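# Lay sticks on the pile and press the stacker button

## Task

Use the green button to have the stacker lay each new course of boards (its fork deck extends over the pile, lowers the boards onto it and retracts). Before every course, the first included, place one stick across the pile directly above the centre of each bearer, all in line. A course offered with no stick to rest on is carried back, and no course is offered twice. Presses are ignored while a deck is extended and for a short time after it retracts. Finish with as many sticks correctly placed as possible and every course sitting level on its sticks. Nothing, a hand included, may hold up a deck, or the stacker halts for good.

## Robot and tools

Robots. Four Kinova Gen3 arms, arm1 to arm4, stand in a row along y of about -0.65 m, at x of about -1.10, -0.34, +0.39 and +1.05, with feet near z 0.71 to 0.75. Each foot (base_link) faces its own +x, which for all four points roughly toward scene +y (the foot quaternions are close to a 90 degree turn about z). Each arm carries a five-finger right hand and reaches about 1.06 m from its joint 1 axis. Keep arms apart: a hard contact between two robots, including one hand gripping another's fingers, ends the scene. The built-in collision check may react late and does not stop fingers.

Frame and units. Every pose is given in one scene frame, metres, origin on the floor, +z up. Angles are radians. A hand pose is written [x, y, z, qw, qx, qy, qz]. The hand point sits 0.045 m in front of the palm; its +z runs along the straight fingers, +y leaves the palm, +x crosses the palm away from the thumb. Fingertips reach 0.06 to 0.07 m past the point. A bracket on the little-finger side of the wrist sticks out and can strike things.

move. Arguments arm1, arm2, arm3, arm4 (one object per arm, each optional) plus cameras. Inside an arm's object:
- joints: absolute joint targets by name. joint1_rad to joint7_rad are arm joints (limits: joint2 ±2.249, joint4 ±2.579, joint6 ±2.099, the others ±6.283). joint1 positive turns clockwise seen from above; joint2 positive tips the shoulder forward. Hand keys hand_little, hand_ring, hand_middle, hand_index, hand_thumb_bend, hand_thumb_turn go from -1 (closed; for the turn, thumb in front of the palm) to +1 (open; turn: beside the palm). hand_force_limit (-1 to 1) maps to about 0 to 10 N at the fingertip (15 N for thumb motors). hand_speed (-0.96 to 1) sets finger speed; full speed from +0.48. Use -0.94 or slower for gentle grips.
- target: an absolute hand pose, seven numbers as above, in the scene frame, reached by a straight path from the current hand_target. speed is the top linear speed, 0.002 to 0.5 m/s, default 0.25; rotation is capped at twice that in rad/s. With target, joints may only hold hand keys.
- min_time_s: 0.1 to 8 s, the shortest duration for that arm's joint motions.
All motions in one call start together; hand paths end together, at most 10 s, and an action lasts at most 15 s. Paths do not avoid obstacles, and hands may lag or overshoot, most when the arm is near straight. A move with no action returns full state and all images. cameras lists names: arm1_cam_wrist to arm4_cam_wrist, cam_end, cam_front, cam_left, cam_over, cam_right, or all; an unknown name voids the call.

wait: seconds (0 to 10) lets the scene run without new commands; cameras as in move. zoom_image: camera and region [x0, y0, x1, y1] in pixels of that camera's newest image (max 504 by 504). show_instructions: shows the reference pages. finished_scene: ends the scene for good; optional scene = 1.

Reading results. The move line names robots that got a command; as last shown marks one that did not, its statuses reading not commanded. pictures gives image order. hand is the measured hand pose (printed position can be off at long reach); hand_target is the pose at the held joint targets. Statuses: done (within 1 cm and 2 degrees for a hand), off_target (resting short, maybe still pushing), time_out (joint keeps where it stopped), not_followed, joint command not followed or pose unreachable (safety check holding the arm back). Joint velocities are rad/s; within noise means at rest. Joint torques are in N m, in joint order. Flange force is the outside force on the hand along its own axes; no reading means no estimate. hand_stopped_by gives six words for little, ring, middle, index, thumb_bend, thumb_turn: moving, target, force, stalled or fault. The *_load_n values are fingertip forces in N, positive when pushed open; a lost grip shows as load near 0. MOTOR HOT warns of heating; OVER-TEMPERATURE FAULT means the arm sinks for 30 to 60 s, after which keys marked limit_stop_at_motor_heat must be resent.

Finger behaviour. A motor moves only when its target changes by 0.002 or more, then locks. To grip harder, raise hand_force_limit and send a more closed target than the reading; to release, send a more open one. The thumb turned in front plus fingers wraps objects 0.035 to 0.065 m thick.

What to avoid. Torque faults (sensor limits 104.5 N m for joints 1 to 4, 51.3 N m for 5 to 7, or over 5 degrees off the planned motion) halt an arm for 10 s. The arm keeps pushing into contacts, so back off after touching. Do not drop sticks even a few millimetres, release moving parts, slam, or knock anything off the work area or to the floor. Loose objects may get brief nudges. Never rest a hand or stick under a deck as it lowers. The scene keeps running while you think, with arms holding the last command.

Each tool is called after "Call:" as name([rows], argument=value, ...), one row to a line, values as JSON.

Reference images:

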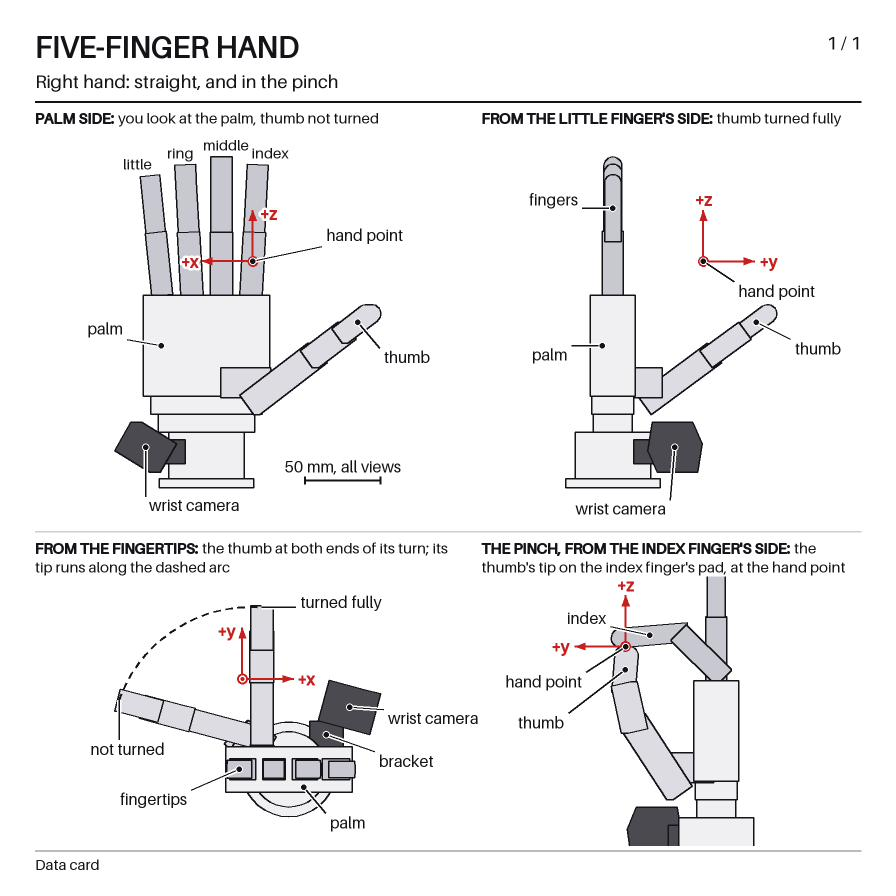

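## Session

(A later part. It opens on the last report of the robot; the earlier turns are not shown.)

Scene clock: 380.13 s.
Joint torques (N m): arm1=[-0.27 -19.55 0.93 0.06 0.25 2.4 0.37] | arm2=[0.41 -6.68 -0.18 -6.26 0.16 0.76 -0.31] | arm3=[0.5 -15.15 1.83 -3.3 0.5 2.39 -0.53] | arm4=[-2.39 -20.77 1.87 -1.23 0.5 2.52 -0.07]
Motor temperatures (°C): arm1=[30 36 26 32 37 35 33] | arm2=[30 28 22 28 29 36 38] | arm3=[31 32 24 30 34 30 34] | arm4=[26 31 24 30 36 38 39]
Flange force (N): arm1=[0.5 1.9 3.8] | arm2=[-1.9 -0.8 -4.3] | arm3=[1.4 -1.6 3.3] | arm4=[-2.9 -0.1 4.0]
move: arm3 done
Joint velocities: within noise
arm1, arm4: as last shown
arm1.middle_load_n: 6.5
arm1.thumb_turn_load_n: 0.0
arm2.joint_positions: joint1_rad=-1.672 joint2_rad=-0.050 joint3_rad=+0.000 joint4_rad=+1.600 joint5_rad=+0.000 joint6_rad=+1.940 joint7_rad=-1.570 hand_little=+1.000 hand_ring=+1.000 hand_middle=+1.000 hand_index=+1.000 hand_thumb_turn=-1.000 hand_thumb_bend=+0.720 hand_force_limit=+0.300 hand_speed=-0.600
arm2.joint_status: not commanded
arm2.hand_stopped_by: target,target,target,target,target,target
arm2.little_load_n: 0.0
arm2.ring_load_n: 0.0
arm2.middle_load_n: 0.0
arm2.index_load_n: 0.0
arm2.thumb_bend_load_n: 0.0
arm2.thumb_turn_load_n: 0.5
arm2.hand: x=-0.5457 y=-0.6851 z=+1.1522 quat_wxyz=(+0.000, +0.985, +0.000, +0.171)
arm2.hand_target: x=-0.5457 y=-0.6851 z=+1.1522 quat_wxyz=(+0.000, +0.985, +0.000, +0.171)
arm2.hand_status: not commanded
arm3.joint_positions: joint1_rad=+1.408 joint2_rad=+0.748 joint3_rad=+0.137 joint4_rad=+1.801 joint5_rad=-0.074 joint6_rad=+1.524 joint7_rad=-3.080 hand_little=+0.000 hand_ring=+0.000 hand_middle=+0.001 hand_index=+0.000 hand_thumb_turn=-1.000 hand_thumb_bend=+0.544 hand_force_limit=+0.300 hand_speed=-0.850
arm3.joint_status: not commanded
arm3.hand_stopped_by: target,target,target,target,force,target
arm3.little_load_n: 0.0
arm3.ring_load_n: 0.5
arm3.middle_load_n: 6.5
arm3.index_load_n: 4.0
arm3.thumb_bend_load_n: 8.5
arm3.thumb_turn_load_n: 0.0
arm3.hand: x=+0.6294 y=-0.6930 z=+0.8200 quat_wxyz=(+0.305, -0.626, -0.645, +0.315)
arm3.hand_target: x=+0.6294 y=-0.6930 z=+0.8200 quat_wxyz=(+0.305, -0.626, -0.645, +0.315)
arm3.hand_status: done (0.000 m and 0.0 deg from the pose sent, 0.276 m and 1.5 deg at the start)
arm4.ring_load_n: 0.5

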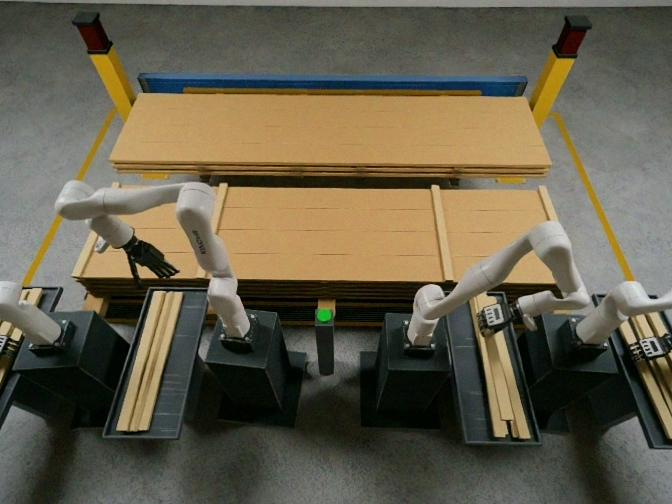

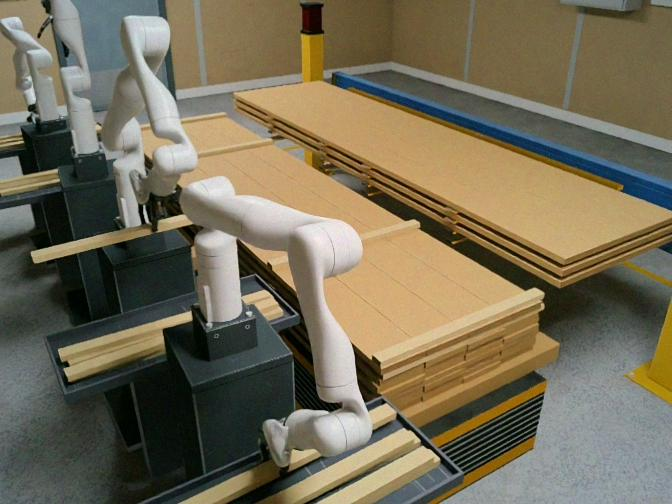

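Call:
move(arm2={"joints":{"joint1_rad":1.155,"joint2_rad":0.1,"joint3_rad":0,"joint4_rad":1.6,"joint5_rad":0,"joint6_rad":1.94,"joint7_rad":-1.57},"min_time_s":3.5}, arm3={"target":[0.45,-0.28,0.84,0,0,0.8988,-0.4384],"speed":0.25})

Call:
move(arm3={"target":[-0.0155,-0.0100,0.66,0.3070,-0.6294,-0.6416,0.3130],"speed":0.25})

Call:
move(arm3={"target":[-0.0155,-0.0100,0.585,0.3070,-0.6294,-0.6416,0.3130],"speed":0.08}, arm2={"target":[-0.0063,-0.6055,0.80,0,0.9877,0.1564,0],"speed":0.2}, cameras=["cam_over","cam_end","cam_right"])

Scene clock: 384.43 s.
Joint torques (N m): arm1=[-0.24 -19.56 0.92 0.03 0.25 2.37 0.36] | arm2=[0.4 -9.28 -0.13 -5.86 0.14 1.13 -0.3] | arm3=[0.95 -20.03 -0.43 -5.55 0 2.43 -0.52] | arm4=[-2.44 -20.78 1.79 -1.25 0.51 2.53 -0.1]
Motor temperatures (°C): arm1=[30 36 26 32 37 35 33] | arm2=[30 28 22 28 29 36 38] | arm3=[31 32 24 30 34 30 34] | arm4=[26 31 24 30 36 38 39]
Flange force (N): arm1=[0.5 1.9 3.8] | arm2=[-2.1 -0.4 -4.2] | arm3=[1.2 -2.7 4.7] | arm4=[-3.1 -0.1 4.0]
move: arm2 done; arm3 done
Joint velocities: within noise
arm1, arm4: as last shown
arm1.joint_positions: joint1_rad=-1.661 joint2_rad=+1.313 joint3_rad=+0.075 joint4_rad=+1.640 joint5_rad=-0.122 joint6_rad=+1.106 joint7_rad=-3.091 hand_little=+0.000 hand_ring=+0.000 hand_middle=+0.001 hand_index=+0.000 hand_thumb_turn=-1.000 hand_thumb_bend=+0.599 hand_force_limit=+0.300 hand_speed=-0.850
arm1.middle_load_n: 6.0
arm1.thumb_bend_load_n: 8.5
arm1.thumb_turn_load_n: 0.5
arm1.hand: x=-1.3541 y=-0.6540 z=+0.5475 quat_wxyz=(-0.318, +0.653, -0.618, +0.301)
arm1.hand_target: x=-1.3541 y=-0.6540 z=+0.5475 quat_wxyz=(-0.318, +0.653, -0.618, +0.301)
arm2.joint_positions: joint1_rad=+1.155 joint2_rad=+0.100 joint3_rad=+0.000 joint4_rad=+1.600 joint5_rad=+0.000 joint6_rad=+1.940 joint7_rad=-1.570 hand_little=+1.000 hand_ring=+1.000 hand_middle=+1.000 hand_index=+1.000 hand_thumb_turn=-1.000 hand_thumb_bend=+0.720 hand_force_limit=+0.300 hand_speed=-0.600
arm2.joint_status: all done
arm2.hand_stopped_by: target,target,target,target,target,target
arm2.little_load_n: 0.0
arm2.ring_load_n: 0.0
arm2.middle_load_n: 0.0
arm2.index_load_n: 0.0
arm2.thumb_bend_load_n: 0.0
arm2.thumb_turn_load_n: 0.0
arm2.hand: x=-0.1289 y=-0.5459 z=+1.1177 quat_wxyz=(+0.245, +0.152, -0.957, +0.038)
arm2.hand_target: x=-0.1289 y=-0.5459 z=+1.1177 quat_wxyz=(+0.245, +0.152, -0.957, +0.038)
arm2.hand_status: not commanded
arm3.joint_positions: joint1_rad=+0.186 joint2_rad=+0.954 joint3_rad=-0.353 joint4_rad=+1.223 joint5_rad=+0.162 joint6_rad=+1.916 joint7_rad=-3.312 hand_little=+0.000 hand_ring=+0.000 hand_middle=+0.001 hand_index=+0.000 hand_thumb_turn=-1.000 hand_thumb_bend=+0.544 hand_force_limit=+0.300 hand_speed=-0.850
arm3.joint_status: not commanded
arm3.hand_stopped_by: target,target,target,target,force,target
arm3.little_load_n: 0.0
arm3.ring_load_n: 0.0
arm3.middle_load_n: 6.5
arm3.index_load_n: 4.0
arm3.thumb_bend_load_n: 8.5
arm3.thumb_turn_load_n: 0.0
arm3.hand: x=+0.4500 y=-0.2800 z=+0.8400 quat_wxyz=(+0.000, +0.000, -0.899, +0.438)
arm3.hand_target: x=+0.4500 y=-0.2800 z=+0.8400 quat_wxyz=(+0.000, +0.000, -0.899, +0.438)
arm3.hand_status: done (0.000 m and 0.0 deg from the pose sent, 0.451 m and 88.2 deg at the start)
arm4.ring_load_n: 0.0
arm4.middle_load_n: 6.0
pictures: none

Scene clock: 388.23 s.
Joint torques (N m): arm1=[-0.22 -19.51 0.95 0.07 0.25 2.38 0.37] | arm2=[0.39 -9.33 -0.14 -5.9 0.1 1.15 -0.3] | arm3=[1.07 -27.33 -2.22 -8.82 -1.83 0.31 -0.53] | arm4=[-2.41 -20.77 1.81 -1.19 0.53 2.54 -0.11]
Motor temperatures (°C): arm1=[30 36 26 32 37 35 33] | arm2=[30 28 22 28 29 36 38] | arm3=[31 32 24 30 34 30 34] | arm4=[26 31 24 30 36 37 39]
Flange force (N): arm1=[0.6 1.9 3.7] | arm2=[-2.2 -0.5 -4.1] | arm3=no reading | arm4=[-3.0 0.1 3.9]
move: arm3 done
Joint velocities: within noise
arm1, arm2, arm4: as last shown
arm1.little_load_n: 0.5
arm1.ring_load_n: 0.5
arm1.thumb_bend_load_n: 9.0
arm2.thumb_bend_load_n: 0.5
arm3.joint_positions: joint1_rad=-0.234 joint2_rad=+1.528 joint3_rad=-0.369 joint4_rad=+0.448 joint5_rad=-0.623 joint6_rad=+1.057 joint7_rad=-4.617 hand_little=+0.000 hand_ring=+0.000 hand_middle=+0.001 hand_index=+0.000 hand_thumb_turn=-1.000 hand_thumb_bend=+0.544 hand_force_limit=+0.300 hand_speed=-0.850
arm3.joint_status: not commanded
arm3.hand_stopped_by: target,target,target,target,force,target
arm3.little_load_n: 0.0
arm3.ring_load_n: 0.5
arm3.middle_load_n: 6.5
arm3.index_load_n: 3.5
arm3.thumb_bend_load_n: 8.5
arm3.thumb_turn_load_n: 0.0
arm3.hand: x=-0.0155 y=-0.0100 z=+0.6600 quat_wxyz=(+0.307, -0.629, -0.642, +0.313)
arm3.hand_target: x=-0.0155 y=-0.0100 z=+0.6600 quat_wxyz=(+0.307, -0.629, -0.642, +0.313)
arm3.hand_status: done (0.000 m and 0.0 deg from the pose sent, 0.567 m and 88.9 deg at the start)
arm4.middle_load_n: 5.5
pictures: none

Scene clock: 396.67 s.
Joint torques (N m): arm1=[-0.24 -19.53 0.98 0.05 0.24 2.4 0.33] | arm2=[0.39 -13.79 -2.27 -2.83 0.15 0.02 -0.33] | arm3=[1.07 -27.27 -1.53 -8.78 -1.88 0.35 -0.55] | arm4=[-2.42 -20.79 1.9 -1.27 0.53 2.54 -0.05]
Motor temperatures (°C): arm1=[30 36 26 32 37 35 33] | arm2=[30 28 22 28 29 36 38] | arm3=[31 32 24 30 34 30 34] | arm4=[26 31 24 30 36 37 39]
Flange force (N): arm1=[0.5 1.8 3.8] | arm2=[4.3 -0.4 0.9] | arm3=no reading | arm4=[-2.9 -0.2 4.1]
move: arm2 done; arm3 done
Joint velocities: within noise
arm1, arm4: as last shown
arm1.little_load_n: 0.0
arm1.ring_load_n: 0.0
arm1.middle_load_n: 6.5
arm1.thumb_bend_load_n: 8.5
arm2.joint_positions: joint1_rad=+1.533 joint2_rad=+0.594 joint3_rad=-0.616 joint4_rad=+2.124 joint5_rad=+0.614 joint6_rad=+0.600 joint7_rad=+0.892 hand_little=+1.000 hand_ring=+1.000 hand_middle=+1.000 hand_index=+1.000 hand_thumb_turn=-1.000 hand_thumb_bend=+0.720 hand_force_limit=+0.300 hand_speed=-0.600
arm2.joint_status: not commanded
arm2.hand_stopped_by: target,target,target,target,target,target
arm2.little_load_n: 0.0
arm2.ring_load_n: 0.0
arm2.middle_load_n: 0.0
arm2.index_load_n: -0.5
arm2.thumb_bend_load_n: 0.0
arm2.thumb_turn_load_n: 0.0
arm2.hand: x=-0.0063 y=-0.6055 z=+0.8000 quat_wxyz=(+0.000, +0.988, +0.156, +0.000)
arm2.hand_target: x=-0.0063 y=-0.6055 z=+0.8000 quat_wxyz=(+0.000, +0.988, +0.156, +0.000)
arm2.hand_status: done (0.000 m and 0.0 deg from the pose sent, 0.346 m and 179.9 deg at the start)
arm3.joint_positions: joint1_rad=-0.272 joint2_rad=+1.724 joint3_rad=-0.363 joint4_rad=+0.211 joint5_rad=-0.622 joint6_rad=+1.111 joint7_rad=-4.612 hand_little=+0.000 hand_ring=+0.000 hand_middle=+0.001 hand_index=+0.000 hand_thumb_turn=-1.000 hand_thumb_bend=+0.544 hand_force_limit=+0.300 hand_speed=-0.850
arm3.joint_status: not commanded
arm3.hand_stopped_by: target,target,target,target,force,target
arm3.little_load_n: 0.0
arm3.ring_load_n: 0.5
arm3.middle_load_n: 6.5
arm3.index_load_n: 4.0
arm3.thumb_bend_load_n: 8.5
arm3.thumb_turn_load_n: 0.0
arm3.hand: x=-0.0155 y=-0.0100 z=+0.5850 quat_wxyz=(+0.307, -0.629, -0.642, +0.313)
arm3.hand_target: x=-0.0155 y=-0.0100 z=+0.5850 quat_wxyz=(+0.307, -0.629, -0.642, +0.313)
arm3.hand_status: done (0.000 m and 0.0 deg from the pose sent, 0.075 m and 0.0 deg at the start)
arm4.middle_load_n: 6.0
arm4.index_load_n: 2.5
pictures: cam_end, cam_over, cam_right

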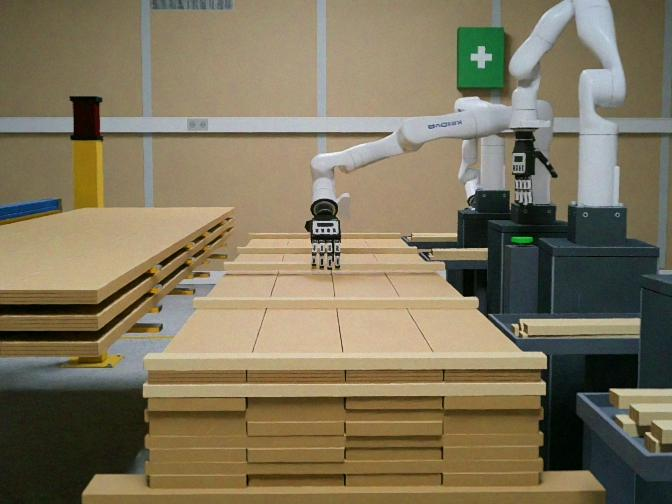

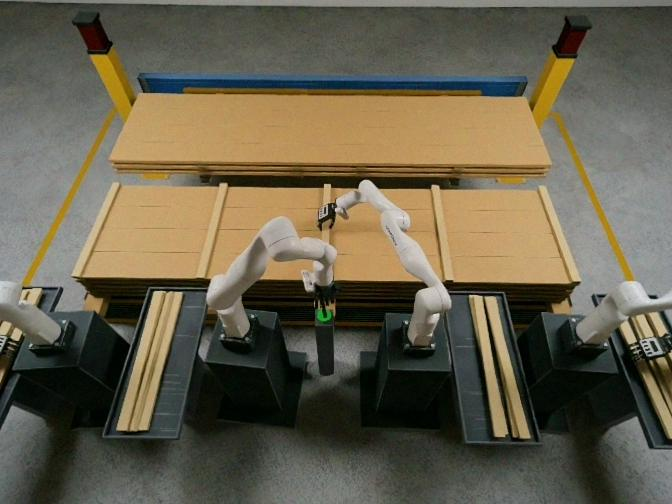

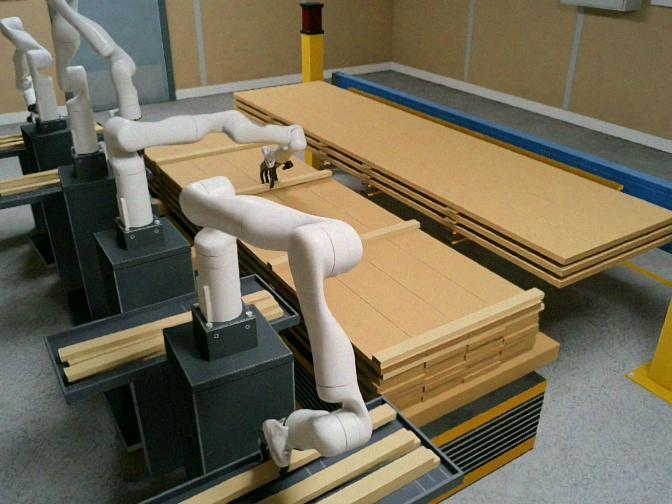

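Call:
zoom_image(camera="cam_over", region=[295, 175, 355, 225])

Call:
zoom_image(camera="cam_over", region=[295, 225, 355, 295])

Call:
zoom_image(camera="cam_end", region=[180, 220, 500, 320])

Scaled by 8.400 from the camera's image (finer frame: 960x720).

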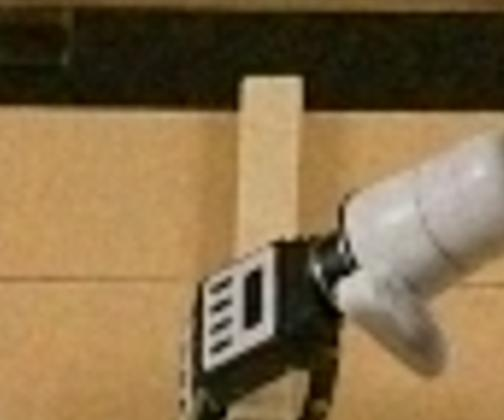

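Scaled by 7.200 from the camera's image (finer frame: 960x720).

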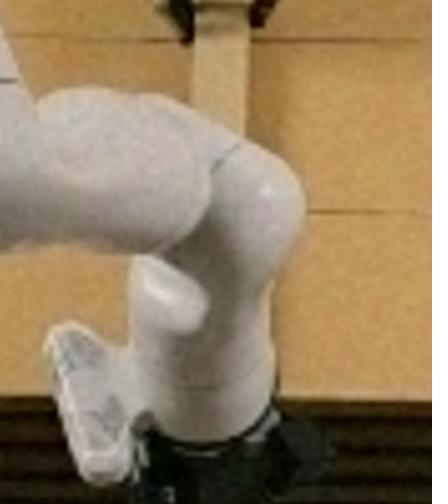

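Scaled by 1.575 from the camera's image (finer frame: 960x720).

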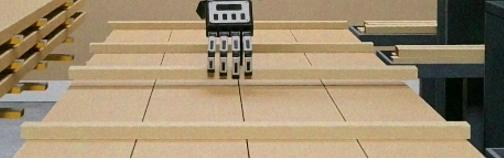

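Call:
move(arm3={"target":[-0.0125,-0.0055,0.5765,0.3070,-0.6294,-0.6416,0.3130],"speed":0.05})

Call:
move(arm3={"target":[-0.0125,-0.0055,0.5735,0.3070,-0.6294,-0.6416,0.3130],"speed":0.03})

Scene clock: 398.70 s.
Joint torques (N m): arm1=[-0.22 -19.56 0.95 0.07 0.25 2.39 0.36] | arm2=[0.36 -13.78 -2.25 -2.77 0.13 0.02 -0.32] | arm3=[1.11 -27.2 -0.99 -9.11 -2.1 0.19 -0.55] | arm4=[-2.4 -20.8 1.86 -1.21 0.5 2.58 -0.08]
Motor temperatures (°C): arm1=[30 36 26 32 37 35 33] | arm2=[30 28 22 28 29 36 38] | arm3=[31 32 24 30 34 30 34] | arm4=[26 31 24 30 36 37 39]
Flange force (N): arm1=[0.6 2.0 3.8] | arm2=[4.4 -0.3 0.8] | arm3=no reading | arm4=[-3.0 0.0 4.1]
move: arm3 done
Joint velocities: within noise
arm1, arm2, arm4: as last shown
arm1.thumb_bend_load_n: 9.0
arm2.index_load_n: 0.0
arm3.joint_positions: joint1_rad=-0.294 joint2_rad=+1.805 joint3_rad=-0.350 joint4_rad=+0.035 joint5_rad=-0.618 joint6_rad=+1.189 joint7_rad=-4.661 hand_little=+0.000 hand_ring=+0.000 hand_middle=+0.001 hand_index=+0.000 hand_thumb_turn=-1.000 hand_thumb_bend=+0.544 hand_force_limit=+0.300 hand_speed=-0.850
arm3.joint_status: not commanded
arm3.hand_stopped_by: target,target,target,target,force,target
arm3.little_load_n: 0.0
arm3.ring_load_n: 0.5
arm3.middle_load_n: 6.5
arm3.index_load_n: 3.5
arm3.thumb_bend_load_n: 8.5
arm3.thumb_turn_load_n: 0.0
arm3.hand: x=-0.0124 y=-0.0058 z=+0.5766 quat_wxyz=(+0.308, -0.630, -0.641, +0.312)
arm3.hand_target: x=-0.0124 y=-0.0058 z=+0.5766 quat_wxyz=(+0.308, -0.630, -0.641, +0.312)
arm3.hand_status: done (0.000 m and 0.2 deg from the pose sent, 0.010 m and 0.0 deg at the start; a joint's target at an end of its range on 14 of 38 steps)
arm4.index_load_n: 3.0
pictures: none

Scene clock: 399.67 s.
Joint torques (N m): arm1=[-0.26 -19.56 0.92 0.09 0.22 2.41 0.36] | arm2=[0.4 -13.76 -2.29 -2.79 0.13 -0.01 -0.33] | arm3=[1.06 -27.16 -1.2 -9.13 -1.88 0.19 -0.49] | arm4=[-2.37 -20.71 1.8 -1.27 0.51 2.5 -0.07]
Motor temperatures (°C): arm1=[30 36 26 32 37 35 33] | arm2=[30 28 22 28 29 36 38] | arm3=[31 32 24 30 34 30 34] | arm4=[26 31 24 30 36 37 39]
Flange force (N): arm1=[0.5 2.0 3.8] | arm2=[4.4 -0.4 0.9] | arm3=no reading | arm4=[-2.9 -0.3 3.9]
move: arm3 done
Joint velocities: arm1=[within noise] | arm2=[within noise] | arm3=[-0.002 0 0.004 -0.001 -0.005 0 0] | arm4=[within noise]
arm1, arm2, arm4: as last shown
arm1.middle_load_n: 6.0
arm1.thumb_bend_load_n: 8.5
arm3.joint_positions: joint1_rad=-0.294 joint2_rad=+1.809 joint3_rad=-0.348 joint4_rad=+0.035 joint5_rad=-0.621 joint6_rad=+1.184 joint7_rad=-4.657 hand_little=+0.000 hand_ring=+0.000 hand_middle=+0.001 hand_index=+0.000 hand_thumb_turn=-1.000 hand_thumb_bend=+0.544 hand_force_limit=+0.300 hand_speed=-0.850
arm3.joint_status: not commanded
arm3.hand_stopped_by: target,target,target,target,force,target
arm3.little_load_n: 0.0
arm3.ring_load_n: 0.5
arm3.middle_load_n: 6.5
arm3.index_load_n: 4.0
arm3.thumb_bend_load_n: 8.5
arm3.thumb_turn_load_n: 0.0
arm3.hand: x=-0.0124 y=-0.0059 z=+0.5736 quat_wxyz=(+0.309, -0.630, -0.641, +0.311)
arm3.hand_target: x=-0.0124 y=-0.0059 z=+0.5736 quat_wxyz=(+0.309, -0.630, -0.641, +0.311)
arm3.hand_status: done (0.000 m and 0.3 deg from the pose sent, 0.003 m and 0.2 deg at the start; a joint's target at an end of its range on 29 of 29 steps)
arm4.ring_load_n: 0.5
pictures: none

Call:
move(arm3={"target":[-0.0115,-0.0090,0.5710,0.3070,-0.6294,-0.6416,0.3130],"speed":0.03})

Scene clock: 401.33 s.
Joint torques (N m): arm1=[-0.19 -19.55 0.96 0.09 0.22 2.4 0.34] | arm2=[0.4 -13.78 -2.29 -2.8 0.16 0.02 -0.31] | arm3=[0.57 -21.88 0.33 -5.91 -0.47 0.59 -0.38] | arm4=[-2.45 -20.77 1.87 -1.29 0.56 2.51 -0.11]
Motor temperatures (°C): arm1=[30 36 26 32 37 35 33] | arm2=[30 28 22 28 29 36 38] | arm3=[31 32 24 30 34 30 34] | arm4=[26 31 24 30 36 37 39]
Flange force (N): arm1=[0.6 2.0 3.7] | arm2=[4.3 -0.4 0.9] | arm3=no reading | arm4=[-3.0 -0.2 4.0]
move: arm3 done
Joint velocities: arm1=[within noise] | arm2=[within noise] | arm3=[0.001 -0.002 0 0.009 0 -0.003 0.003] | arm4=[within noise]
arm1, arm2, arm4: as last shown
arm1.middle_load_n: 6.5
arm3.joint_positions: joint1_rad=-0.285 joint2_rad=+1.792 joint3_rad=-0.353 joint4_rad=+0.089 joint5_rad=-0.623 joint6_rad=+1.162 joint7_rad=-4.635 hand_little=+0.000 hand_ring=+0.000 hand_middle=+0.001 hand_index=+0.000 hand_thumb_turn=-1.000 hand_thumb_bend=+0.544 hand_force_limit=+0.300 hand_speed=-0.850
arm3.joint_status: not commanded
arm3.hand_stopped_by: target,target,target,target,force,target
arm3.little_load_n: 0.0
arm3.ring_load_n: 0.0
arm3.middle_load_n: 6.0
arm3.index_load_n: 3.0
arm3.thumb_bend_load_n: 9.0
arm3.thumb_turn_load_n: 0.0
arm3.hand: x=-0.0115 y=-0.0090 z=+0.5710 quat_wxyz=(+0.307, -0.629, -0.642, +0.313)
arm3.hand_target: x=-0.0115 y=-0.0090 z=+0.5710 quat_wxyz=(+0.307, -0.629, -0.642, +0.313)
arm3.hand_status: done (0.000 m and 0.0 deg from the pose sent, 0.004 m and 0.3 deg at the start)
pictures: none

Call:
move(arm3={"target":[-0.0115,-0.0090,0.5720,0.3070,-0.6294,-0.6416,0.3130],"speed":0.03,"joints":{"hand_thumb_bend":0.95,"hand_speed":-0.8}})

Call:
move(arm3={"target":[-0.0115,-0.0090,0.5780,0.3070,-0.6294,-0.6416,0.3130],"speed":0.03})

Call:
move(arm3={"joints":{"hand_little":0.4,"hand_ring":0.4,"hand_middle":0.4,"hand_index":0.4,"hand_thumb_bend":1.0,"hand_speed":-0.7}})

Call:
move(arm3={"target":[-0.0115,-0.0090,0.6600,0.3070,-0.6294,-0.6416,0.3130],"speed":0.1}, cameras=["cam_over","cam_end","cam_right","cam_left"])

Scene clock: 403.67 s.
Joint torques (N m): arm1=[-0.22 -19.53 0.94 0.07 0.2 2.41 0.37] | arm2=[0.4 -13.77 -2.28 -2.8 0.16 0 -0.31] | arm3=[1.34 -25.6 -0.64 -8.31 -1.39 0.26 -0.5] | arm4=[-2.4 -20.73 1.85 -1.28 0.58 2.55 -0.1]
Motor temperatures (°C): arm1=[30 36 26 32 37 35 33] | arm2=[30 27 22 28 29 36 38] | arm3=[31 32 24 30 34 30 34] | arm4=[26 31 24 30 36 37 39]
Flange force (N): arm1=[0.5 1.9 3.8] | arm2=[4.3 -0.5 0.9] | arm3=no reading | arm4=[-2.9 -0.4 4.1]
move: arm3 done
Joint velocities: within noise
arm1.joint_positions: joint1_rad=-1.661 joint2_rad=+1.313 joint3_rad=+0.075 joint4_rad=+1.640 joint5_rad=-0.122 joint6_rad=+1.106 joint7_rad=-3.091 hand_little=+0.000 hand_ring=+0.000 hand_middle=+0.001 hand_index=+0.000 hand_thumb_turn=-1.000 hand_thumb_bend=+0.599 hand_force_limit=+0.300 hand_speed=-0.850
arm1.joint_status: not commanded
arm1.hand_stopped_by: target,target,target,target,force,target
arm1.little_load_n: 0.0
arm1.ring_load_n: 0.0
arm1.middle_load_n: 6.5
arm1.index_load_n: 1.5
arm1.thumb_bend_load_n: 9.0
arm1.thumb_turn_load_n: 0.5
arm1.hand: x=-1.3541 y=-0.6540 z=+0.5475 quat_wxyz=(-0.318, +0.653, -0.618, +0.301)
arm1.hand_target: x=-1.3541 y=-0.6540 z=+0.5475 quat_wxyz=(-0.318, +0.653, -0.618, +0.301)
arm1.hand_status: not commanded
arm2: as last shown
arm3.joint_positions: joint1_rad=-0.283 joint2_rad=+1.784 joint3_rad=-0.354 joint4_rad=+0.104 joint5_rad=-0.624 joint6_rad=+1.156 joint7_rad=-4.631 hand_little=+0.000 hand_ring=+0.000 hand_middle=+0.000 hand_index=+0.000 hand_thumb_turn=-1.000 hand_thumb_bend=+0.950 hand_force_limit=+0.300 hand_speed=-0.800
arm3.joint_status: all done
arm3.hand_stopped_by: target,target,target,target,target,target
arm3.little_load_n: 0.0
arm3.ring_load_n: 0.0
arm3.middle_load_n: 1.0
arm3.index_load_n: 0.0
arm3.thumb_bend_load_n: 0.0
arm3.thumb_turn_load_n: 0.0
arm3.hand: x=-0.0115 y=-0.0090 z=+0.5720 quat_wxyz=(+0.307, -0.629, -0.642, +0.313)
arm3.hand_target: x=-0.0115 y=-0.0090 z=+0.5720 quat_wxyz=(+0.307, -0.629, -0.642, +0.313)
arm3.hand_status: done (0.000 m and 0.0 deg from the pose sent, 0.001 m and 0.0 deg at the start)
arm4.joint_positions: joint1_rad=+1.386 joint2_rad=+1.445 joint3_rad=+0.119 joint4_rad=+1.378 joint5_rad=-0.124 joint6_rad=+1.242 joint7_rad=-3.041 hand_little=+0.000 hand_ring=+0.000 hand_middle=+0.001 hand_index=+0.000 hand_thumb_turn=-1.000 hand_thumb_bend=+0.549 hand_force_limit=+0.300 hand_speed=-0.850
arm4.joint_status: not commanded
arm4.hand_stopped_by: target,target,target,target,force,target
arm4.little_load_n: 0.0
arm4.ring_load_n: 0.0
arm4.middle_load_n: 5.5
arm4.index_load_n: 3.0
arm4.thumb_bend_load_n: 8.5
arm4.thumb_turn_load_n: 0.0
arm4.hand: x=+1.3515 y=-0.6910 z=+0.5465 quat_wxyz=(+0.302, -0.620, -0.651, +0.318)
arm4.hand_target: x=+1.3515 y=-0.6910 z=+0.5465 quat_wxyz=(+0.302, -0.620, -0.651, +0.318)
arm4.hand_status: not commanded
pictures: none

Scene clock: 404.77 s.
Joint torques (N m): arm1=[-0.27 -19.54 0.93 0.06 0.23 2.42 0.36] | arm2=[0.4 -13.78 -2.25 -2.79 0.17 0.01 -0.3] | arm3=[1.38 -25.83 -0.85 -8.28 -1.38 0.27 -0.49] | arm4=[-2.4 -20.73 1.75 -1.33 0.55 2.54 -0.07]
Motor temperatures (°C): arm1=[30 36 26 32 37 35 33] | arm2=[30 27 22 28 29 36 38] | arm3=[31 32 24 30 34 30 34] | arm4=[26 31 24 30 36 37 39]
Flange force (N): arm1=[0.5 1.9 3.8] | arm2=[4.4 -0.5 0.8] | arm3=no reading | arm4=[-3.0 -0.5 4.1]
move: arm3 done
Joint velocities: within noise
arm1, arm2, arm4: as last shown
arm1.index_load_n: 2.0
arm2.little_load_n: -0.5
arm3.joint_positions: joint1_rad=-0.274 joint2_rad=+1.753 joint3_rad=-0.357 joint4_rad=+0.163 joint5_rad=-0.625 joint6_rad=+1.133 joint7_rad=-4.617 hand_little=+0.000 hand_ring=+0.000 hand_middle=+0.000 hand_index=+0.000 hand_thumb_turn=-1.000 hand_thumb_bend=+0.950 hand_force_limit=+0.300 hand_speed=-0.800
arm3.joint_status: not commanded
arm3.hand_stopped_by: target,target,target,target,target,target
arm3.little_load_n: 0.0
arm3.ring_load_n: 0.0
arm3.middle_load_n: 0.5
arm3.index_load_n: 0.0
arm3.thumb_bend_load_n: 0.5
arm3.thumb_turn_load_n: 0.0
arm3.hand: x=-0.0115 y=-0.0090 z=+0.5780 quat_wxyz=(+0.307, -0.629, -0.642, +0.313)
arm3.hand_target: x=-0.0115 y=-0.0090 z=+0.5780 quat_wxyz=(+0.307, -0.629, -0.642, +0.313)
arm3.hand_status: done (0.000 m and 0.0 deg from the pose sent, 0.006 m and 0.0 deg at the start)
arm4.ring_load_n: 0.5
arm4.middle_load_n: 6.0
pictures: none

Scene clock: 405.73 s.
Joint torques (N m): arm1=[-0.23 -19.52 0.91 0.07 0.25 2.42 0.35] | arm2=[0.42 -13.78 -2.28 -2.8 0.15 0 -0.3] | arm3=[1.07 -25.65 -0.96 -8.23 -1.43 0.23 -0.51] | arm4=[-2.42 -20.81 1.84 -1.35 0.53 2.57 -0.08]
Motor temperatures (°C): arm1=[30 36 26 32 37 35 33] | arm2=[30 27 22 28 29 36 38] | arm3=[31 32 24 30 34 30 34] | arm4=[26 31 24 30 36 37 39]
Flange force (N): arm1=[0.5 1.9 3.8] | arm2=[4.3 -0.5 0.9] | arm3=no reading | arm4=[-3.0 -0.5 4.3]
move: arm3 done
Joint velocities: within noise
arm1, arm2, arm4: as last shown
arm2.little_load_n: 0.0
arm2.index_load_n: -0.5
arm3.joint_positions: joint1_rad=-0.274 joint2_rad=+1.752 joint3_rad=-0.357 joint4_rad=+0.163 joint5_rad=-0.625 joint6_rad=+1.133 joint7_rad=-4.616 hand_little=+0.400 hand_ring=+0.400 hand_middle=+0.400 hand_index=+0.400 hand_thumb_turn=-1.000 hand_thumb_bend=+1.000 hand_force_limit=+0.300 hand_speed=-0.700
arm3.joint_status: all done
arm3.hand_stopped_by: target,target,target,target,target,target
arm3.little_load_n: 0.0
arm3.ring_load_n: 0.0
arm3.middle_load_n: 0.0
arm3.index_load_n: 0.0
arm3.thumb_bend_load_n: 0.0
arm3.thumb_turn_load_n: 0.5
arm3.hand: x=-0.0115 y=-0.0090 z=+0.5780 quat_wxyz=(+0.307, -0.629, -0.642, +0.313)
arm3.hand_target: x=-0.0115 y=-0.0090 z=+0.5780 quat_wxyz=(+0.307, -0.629, -0.642, +0.313)
arm3.hand_status: not commanded
arm4.ring_load_n: 0.0
arm4.thumb_bend_load_n: 8.0
pictures: none

Scene clock: 407.13 s.
Joint torques (N m): arm1=[-0.23 -19.51 0.96 0.07 0.25 2.44 0.36] | arm2=[0.4 -13.77 -2.29 -2.8 0.16 0 -0.3] | arm3=[1.06 -25.74 -1.72 -8.18 -1.38 0.19 -0.49] | arm4=[-2.44 -20.76 1.95 -1.28 0.5 2.51 -0.09]
Motor temperatures (°C): arm1=[30 36 26 32 37 35 33] | arm2=[30 27 22 28 29 36 38] | arm3=[31 32 24 30 34 30 34] | arm4=[26 31 24 30 36 37 39]
Flange force (N): arm1=[0.6 1.8 3.8] | arm2=[4.3 -0.5 0.9] | arm3=no reading | arm4=[-3.0 -0.2 4.0]
move: arm3 done
Joint velocities: within noise
arm1, arm2, arm4: as last shown
arm1.middle_load_n: 6.0
arm1.index_load_n: 1.5
arm2.index_load_n: 0.0
arm2.thumb_bend_load_n: -0.5
arm3.joint_positions: joint1_rad=-0.228 joint2_rad=+1.528 joint3_rad=-0.365 joint4_rad=+0.449 joint5_rad=-0.627 joint6_rad=+1.062 joint7_rad=-4.613 hand_little=+0.400 hand_ring=+0.400 hand_middle=+0.400 hand_index=+0.400 hand_thumb_turn=-1.000 hand_thumb_bend=+1.000 hand_force_limit=+0.300 hand_speed=-0.700
arm3.joint_status: not commanded
arm3.hand_stopped_by: target,target,target,target,target,target
arm3.little_load_n: 0.0
arm3.ring_load_n: 0.0
arm3.middle_load_n: 0.0
arm3.index_load_n: 0.0
arm3.thumb_bend_load_n: 0.0
arm3.thumb_turn_load_n: 0.0
arm3.hand: x=-0.0115 y=-0.0090 z=+0.6600 quat_wxyz=(+0.307, -0.629, -0.642, +0.313)
arm3.hand_target: x=-0.0115 y=-0.0090 z=+0.6600 quat_wxyz=(+0.307, -0.629, -0.642, +0.313)
arm3.hand_status: done (0.000 m and 0.0 deg from the pose sent, 0.082 m and 0.0 deg at the start)
arm4.thumb_bend_load_n: 8.5
pictures: cam_end, cam_left, cam_over, cam_right

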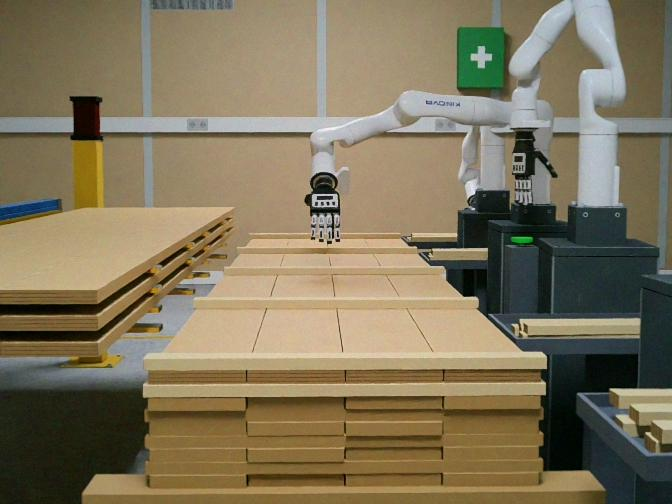

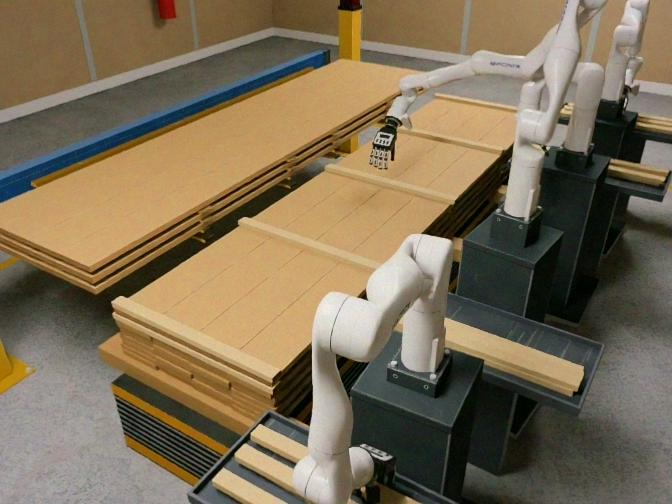

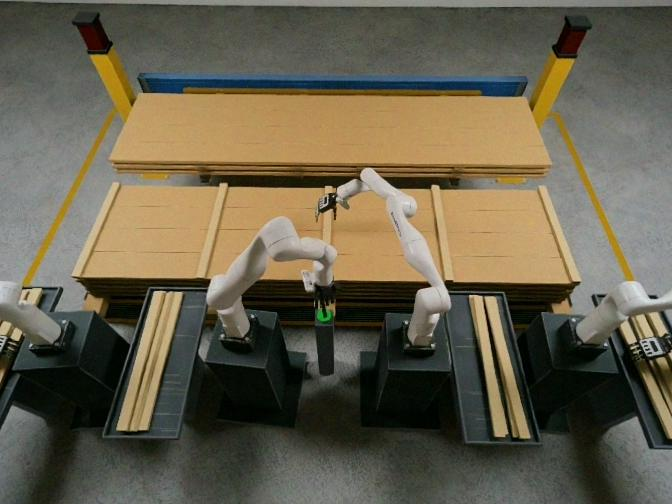

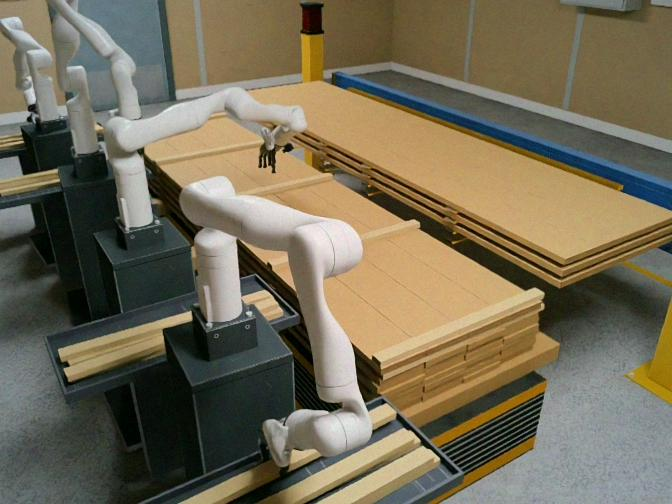

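Call:
move(arm3={"target":[0.45,-0.28,0.84,0,0,0.8988,-0.4384],"speed":0.3}, arm2={"target":[0,-0.601,0.715,0,0.9877,0.1564,0],"speed":0.1})

Call:
move(arm3={"joints":{"joint1_rad":1.564,"joint2_rad":-0.05,"joint3_rad":0,"joint4_rad":1.6,"joint5_rad":0,"joint6_rad":1.94,"joint7_rad":-1.57,"hand_little":0.1,"hand_ring":0.1,"hand_middle":0.1,"hand_index":0.1,"hand_thumb_bend":0.72,"hand_speed":-0.6},"min_time_s":2.5}, cameras=["cam_over"])

Call:
move(arm2={"target":[0,-0.601,0.710,0,0.9877,0.1564,0],"speed":0.03}, cameras=["cam_over","cam_end"])

Scene clock: 410.80 s.
Joint torques (N m): arm1=[-0.28 -19.57 0.96 0.08 0.24 2.4 0.36] | arm2=[0.38 -14.91 -1.6 -0.99 0.15 -0.01 -0.32] | arm3=[0.88 -19.2 -0.26 -5.43 0.04 1.96 -0.49] | arm4=[-2.49 -20.74 1.89 -1.31 0.51 2.52 -0.05]
Motor temperatures (°C): arm1=[30 36 26 32 37 35 33] | arm2=[30 27 22 28 29 36 38] | arm3=[31 33 24 30 34 30 34] | arm4=[26 31 24 30 36 37 39]
Flange force (N): arm1=[0.5 2.0 3.8] | arm2=[3.4 -0.6 -0.1] | arm3=[1.1 -4.3 3.3] | arm4=[-3.0 -0.4 4.1]
move: arm2 done; arm3 done
Joint velocities: within noise
arm1, arm4: as last shown
arm1.middle_load_n: 6.5
arm1.thumb_bend_load_n: 8.5
arm2.joint_positions: joint1_rad=+1.355 joint2_rad=+0.786 joint3_rad=-0.383 joint4_rad=+2.138 joint5_rad=+0.839 joint6_rad=+0.367 joint7_rad=+0.689 hand_little=+1.000 hand_ring=+1.000 hand_middle=+1.000 hand_index=+1.000 hand_thumb_turn=-1.000 hand_thumb_bend=+0.720 hand_force_limit=+0.300 hand_speed=-0.600
arm2.joint_status: not commanded
arm2.hand_stopped_by: target,target,target,target,target,target
arm2.little_load_n: 0.0
arm2.ring_load_n: 0.0
arm2.middle_load_n: 0.0
arm2.index_load_n: 0.0
arm2.thumb_bend_load_n: 0.0
arm2.thumb_turn_load_n: 0.0
arm2.hand: x=+0.0000 y=-0.6010 z=+0.7150 quat_wxyz=(+0.000, +0.988, +0.156, +0.000)
arm2.hand_target: x=+0.0000 y=-0.6010 z=+0.7150 quat_wxyz=(+0.000, +0.988, +0.156, +0.000)
arm2.hand_status: done (0.000 m and 0.0 deg from the pose sent, 0.085 m and 0.0 deg at the start)
arm3.joint_positions: joint1_rad=+0.173 joint2_rad=+0.951 joint3_rad=-0.325 joint4_rad=+1.224 joint5_rad=+0.150 joint6_rad=+1.913 joint7_rad=-3.296 hand_little=+0.400 hand_ring=+0.400 hand_middle=+0.400 hand_index=+0.400 hand_thumb_turn=-1.000 hand_thumb_bend=+1.000 hand_force_limit=+0.300 hand_speed=-0.700
arm3.joint_status: not commanded
arm3.hand_stopped_by: target,target,target,target,target,target
arm3.little_load_n: 0.0
arm3.ring_load_n: 0.0
arm3.middle_load_n: 0.0
arm3.index_load_n: 0.0
arm3.thumb_bend_load_n: 0.0
arm3.thumb_turn_load_n: 0.0
arm3.hand: x=+0.4500 y=-0.2800 z=+0.8400 quat_wxyz=(+0.000, +0.000, -0.899, +0.438)
arm3.hand_target: x=+0.4500 y=-0.2800 z=+0.8400 quat_wxyz=(+0.000, +0.000, -0.899, +0.438)
arm3.hand_status: done (0.000 m and 0.0 deg from the pose sent, 0.565 m and 88.9 deg at the start)
pictures: none

Scene clock: 413.70 s.
Joint torques (N m): arm1=[-0.23 -19.55 0.93 0.06 0.21 2.42 0.37] | arm2=[0.39 -14.95 -1.6 -0.98 0.16 -0.04 -0.34] | arm3=[0.56 -5.75 0.87 -8.1 0.22 0.79 -0.43] | arm4=[-2.44 -20.75 1.92 -1.29 0.53 2.54 -0.01]
Motor temperatures (°C): arm1=[30 36 26 32 37 35 33] | arm2=[30 27 22 28 29 36 38] | arm3=[31 33 24 30 34 30 34] | arm4=[26 32 24 30 36 37 39]
Flange force (N): arm1=[0.5 1.9 3.9] | arm2=[3.6 -0.5 -0.2] | arm3=[1.6 1.5 2.9] | arm4=[-2.9 -0.3 4.1]
move: arm3 done
Joint velocities: within noise
arm1, arm2, arm4: as last shown
arm3.joint_positions: joint1_rad=+1.564 joint2_rad=-0.050 joint3_rad=+0.000 joint4_rad=+1.600 joint5_rad=+0.000 joint6_rad=+1.940 joint7_rad=-1.570 hand_little=+0.100 hand_ring=+0.100 hand_middle=+0.100 hand_index=+0.100 hand_thumb_turn=-1.000 hand_thumb_bend=+0.720 hand_force_limit=+0.300 hand_speed=-0.600
arm3.joint_status: all done
arm3.hand_stopped_by: target,target,target,target,target,target
arm3.little_load_n: 0.0
arm3.ring_load_n: 0.0
arm3.middle_load_n: 0.0
arm3.index_load_n: 0.0
arm3.thumb_bend_load_n: 0.0
arm3.thumb_turn_load_n: 0.0
arm3.hand: x=+0.5933 y=-0.6257 z=+1.1246 quat_wxyz=(+0.166, +0.000, -0.986, -0.002)
arm3.hand_target: x=+0.5933 y=-0.6257 z=+1.1246 quat_wxyz=(+0.166, +0.000, -0.986, -0.002)
arm3.hand_status: not commanded
arm4.ring_load_n: 0.5

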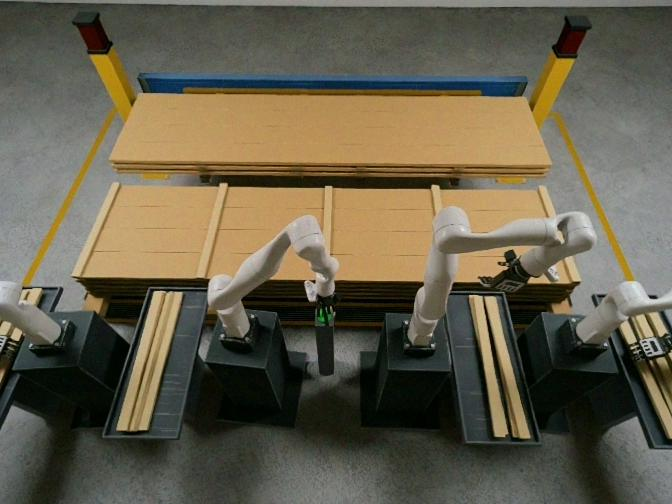

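Scene clock: 414.67 s.
Joint torques (N m): arm1=[-0.24 -19.5 0.94 0.08 0.26 2.37 0.34] | arm2=[0.47 -6.16 -0.1 0.21 0.25 -0.4 -0.3] | arm3=[0.51 -5.71 0.87 -8.15 0.22 0.79 -0.44] | arm4=[-2.42 -20.69 1.87 -1.26 0.55 2.54 0.01]
Motor temperatures (°C): arm1=[30 36 26 32 37 35 33] | arm2=[30 27 22 28 29 36 38] | arm3=[31 33 24 30 34 30 34] | arm4=[26 32 24 30 36 37 39]
Flange force (N): arm1=[0.5 1.9 3.6] | arm2=[2.3 -0.8 -26.0] | arm3=[1.7 1.4 3.2] | arm4=[-2.8 -0.3 4.0]
move: arm2 done
Joint velocities: within noise
arm1, arm3, arm4: as last shown
arm1.little_load_n: -0.5
arm1.index_load_n: 2.0
arm1.thumb_bend_load_n: 9.0
arm1.thumb_turn_load_n: 0.0
arm2.joint_positions: joint1_rad=+1.343 joint2_rad=+0.798 joint3_rad=-0.366 joint4_rad=+2.139 joint5_rad=+0.852 joint6_rad=+0.351 joint7_rad=+0.677 hand_little=+1.000 hand_ring=+1.000 hand_middle=+1.000 hand_index=+1.000 hand_thumb_turn=-1.000 hand_thumb_bend=+0.720 hand_force_limit=+0.300 hand_speed=-0.600
arm2.joint_status: not commanded
arm2.hand_stopped_by: target,target,target,target,target,target
arm2.little_load_n: 0.0
arm2.ring_load_n: 0.0
arm2.middle_load_n: -3.0
arm2.index_load_n: 0.0
arm2.thumb_bend_load_n: 0.0
arm2.thumb_turn_load_n: -0.5
arm2.hand: x=+0.0000 y=-0.6010 z=+0.7100 quat_wxyz=(+0.000, +0.988, +0.156, +0.000)
arm2.hand_target: x=+0.0000 y=-0.6010 z=+0.7100 quat_wxyz=(+0.000, +0.988, +0.156, +0.000)
arm2.hand_status: done (0.000 m and 0.0 deg from the pose sent, 0.005 m and 0.0 deg at the start)
arm3.thumb_bend_load_n: -0.5
arm4.ring_load_n: 0.0
pictures: cam_end, cam_over

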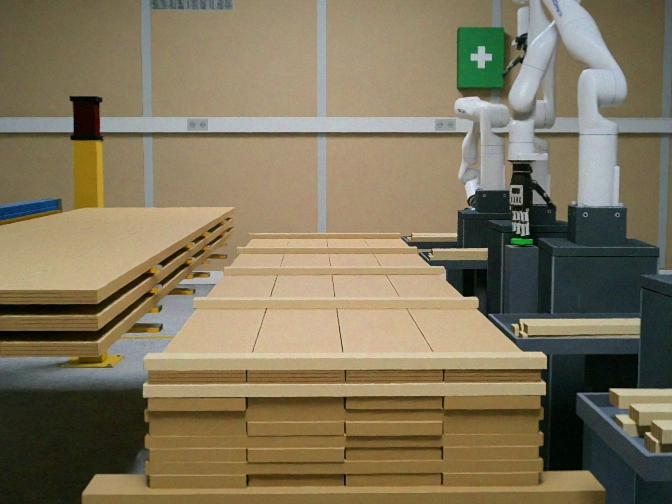

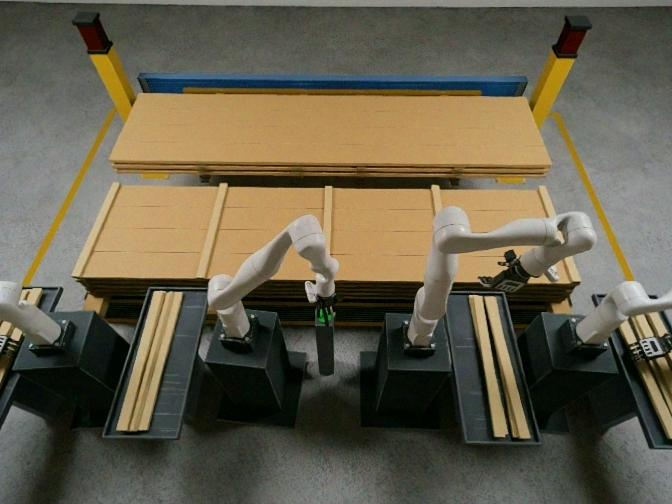

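Call:
move(arm2={"target":[0,-0.601,0.7085,0,0.9877,0.1564,0],"speed":0.03})

Call:
move(arm2={"target":[0,-0.601,0.720,0,0.9877,0.1564,0],"speed":0.05}, cameras=["cam_over"])

Scene clock: 416.13 s.
Joint torques (N m): arm1=[-0.24 -19.52 0.9 0.03 0.2 2.4 0.35] | arm2=[0.52 8.79 2.31 2.25 0.41 -0.95 -0.29] | arm3=[0.56 -5.74 0.86 -8.09 0.19 0.79 -0.44] | arm4=[-2.38 -20.66 1.97 -1.22 0.55 2.52 -0.08]
Motor temperatures (°C): arm1=[30 36 26 32 37 35 33] | arm2=[30 27 22 28 29 36 38] | arm3=[31 33 24 30 34 30 34] | arm4=[26 32 24 30 36 37 39]
Flange force (N): arm1=[0.4 1.8 3.8] | arm2=[1.1 -0.9 -69.8] | arm3=[1.6 1.4 2.9] | arm4=[-2.8 -0.3 3.9]
move: arm2 done
Joint velocities: within noise
arm1, arm3, arm4: as last shown
arm1.little_load_n: 0.0
arm1.index_load_n: 1.5
arm2.joint_positions: joint1_rad=+1.340 joint2_rad=+0.801 joint3_rad=-0.361 joint4_rad=+2.139 joint5_rad=+0.856 joint6_rad=+0.346 joint7_rad=+0.674 hand_little=+1.000 hand_ring=+1.000 hand_middle=+0.999 hand_index=+1.000 hand_thumb_turn=-1.000 hand_thumb_bend=+0.720 hand_force_limit=+0.300 hand_speed=-0.600
arm2.joint_status: not commanded
arm2.hand_stopped_by: target,target,target,target,target,target
arm2.little_load_n: 0.0
arm2.ring_load_n: 0.0
arm2.middle_load_n: -9.0
arm2.index_load_n: 0.0
arm2.thumb_bend_load_n: 0.0
arm2.thumb_turn_load_n: 0.0
arm2.hand: x=+0.0000 y=-0.6010 z=+0.7085 quat_wxyz=(+0.000, +0.988, +0.156, +0.000)
arm2.hand_target: x=+0.0000 y=-0.6010 z=+0.7085 quat_wxyz=(+0.000, +0.988, +0.156, +0.000)
arm2.hand_status: done (0.000 m and 0.0 deg from the pose sent, 0.002 m and 0.0 deg at the start)
arm3.thumb_bend_load_n: 0.0
pictures: none

Scene clock: 417.10 s.
Joint torques (N m): arm1=[-0.24 -19.52 0.94 0.14 0.23 2.37 0.34] | arm2=[0.39 -15.56 -1.8 -1.16 0.18 0.01 -0.32] | arm3=[0.55 -5.75 0.85 -8.1 0.21 0.8 -0.43] | arm4=[-2.44 -20.76 1.9 -1.28 0.53 2.56 -0.09]
Motor temperatures (°C): arm1=[30 36 26 32 37 35 33] | arm2=[30 27 22 28 29 36 38] | arm3=[31 33 24 30 34 30 34] | arm4=[26 32 24 30 36 37 39]
Flange force (N): arm1=[0.5 2.2 3.5] | arm2=[3.7 -0.6 2.0] | arm3=[1.5 1.4 3.0] | arm4=[-3.0 -0.3 4.2]
move: arm2 done
Joint velocities: within noise
arm1.joint_positions: joint1_rad=-1.661 joint2_rad=+1.313 joint3_rad=+0.075 joint4_rad=+1.640 joint5_rad=-0.122 joint6_rad=+1.106 joint7_rad=-3.091 hand_little=+0.000 hand_ring=+0.000 hand_middle=+0.001 hand_index=+0.000 hand_thumb_turn=-1.000 hand_thumb_bend=+0.599 hand_force_limit=+0.300 hand_speed=-0.850
arm1.joint_status: not commanded
arm1.hand_stopped_by: target,target,target,target,force,target
arm1.little_load_n: 0.0
arm1.ring_load_n: 0.0
arm1.middle_load_n: 6.5
arm1.index_load_n: 1.5
arm1.thumb_bend_load_n: 9.0
arm1.thumb_turn_load_n: 0.5
arm1.hand: x=-1.3541 y=-0.6540 z=+0.5475 quat_wxyz=(-0.318, +0.653, -0.618, +0.301)
arm1.hand_target: x=-1.3541 y=-0.6540 z=+0.5475 quat_wxyz=(-0.318, +0.653, -0.618, +0.301)
arm1.hand_status: not commanded
arm2.joint_positions: joint1_rad=+1.367 joint2_rad=+0.775 joint3_rad=-0.399 joint4_rad=+2.138 joint5_rad=+0.826 joint6_rad=+0.382 joint7_rad=+0.702 hand_little=+1.000 hand_ring=+1.000 hand_middle=+1.000 hand_index=+1.000 hand_thumb_turn=-1.000 hand_thumb_bend=+0.720 hand_force_limit=+0.300 hand_speed=-0.600
arm2.joint_status: not commanded
arm2.hand_stopped_by: target,target,target,target,target,target
arm2.little_load_n: 0.0
arm2.ring_load_n: 0.0
arm2.middle_load_n: 0.0
arm2.index_load_n: 0.0
arm2.thumb_bend_load_n: 0.0
arm2.thumb_turn_load_n: 0.0
arm2.hand: x=+0.0000 y=-0.6010 z=+0.7200 quat_wxyz=(+0.000, +0.988, +0.156, +0.000)
arm2.hand_target: x=+0.0000 y=-0.6010 z=+0.7200 quat_wxyz=(+0.000, +0.988, +0.156, +0.000)
arm2.hand_status: done (0.000 m and 0.0 deg from the pose sent, 0.011 m and 0.0 deg at the start)
arm3: as last shown
arm4.joint_positions: joint1_rad=+1.386 joint2_rad=+1.445 joint3_rad=+0.119 joint4_rad=+1.378 joint5_rad=-0.124 joint6_rad=+1.242 joint7_rad=-3.041 hand_little=+0.000 hand_ring=+0.000 hand_middle=+0.001 hand_index=+0.000 hand_thumb_turn=-1.000 hand_thumb_bend=+0.549 hand_force_limit=+0.300 hand_speed=-0.850
arm4.joint_status: not commanded
arm4.hand_stopped_by: target,target,target,target,force,target
arm4.little_load_n: 0.5
arm4.ring_load_n: 0.5
arm4.middle_load_n: 6.0
arm4.index_load_n: 3.0
arm4.thumb_bend_load_n: 8.5
arm4.thumb_turn_load_n: 0.0
arm4.hand: x=+1.3515 y=-0.6910 z=+0.5465 quat_wxyz=(+0.302, -0.620, -0.651, +0.318)
arm4.hand_target: x=+1.3515 y=-0.6910 z=+0.5465 quat_wxyz=(+0.302, -0.620, -0.651, +0.318)
arm4.hand_status: not commanded

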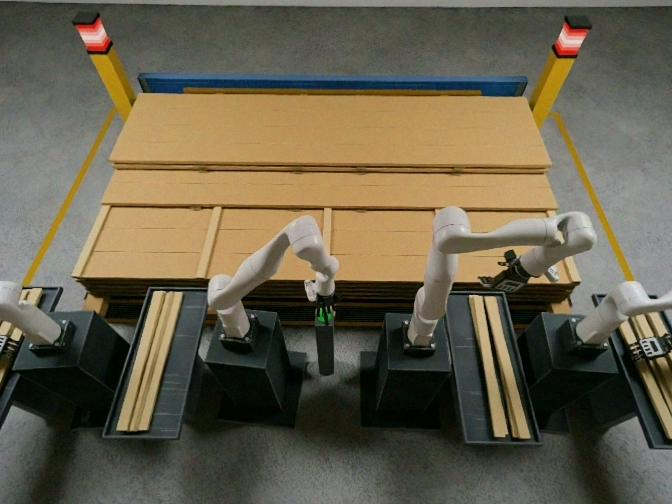

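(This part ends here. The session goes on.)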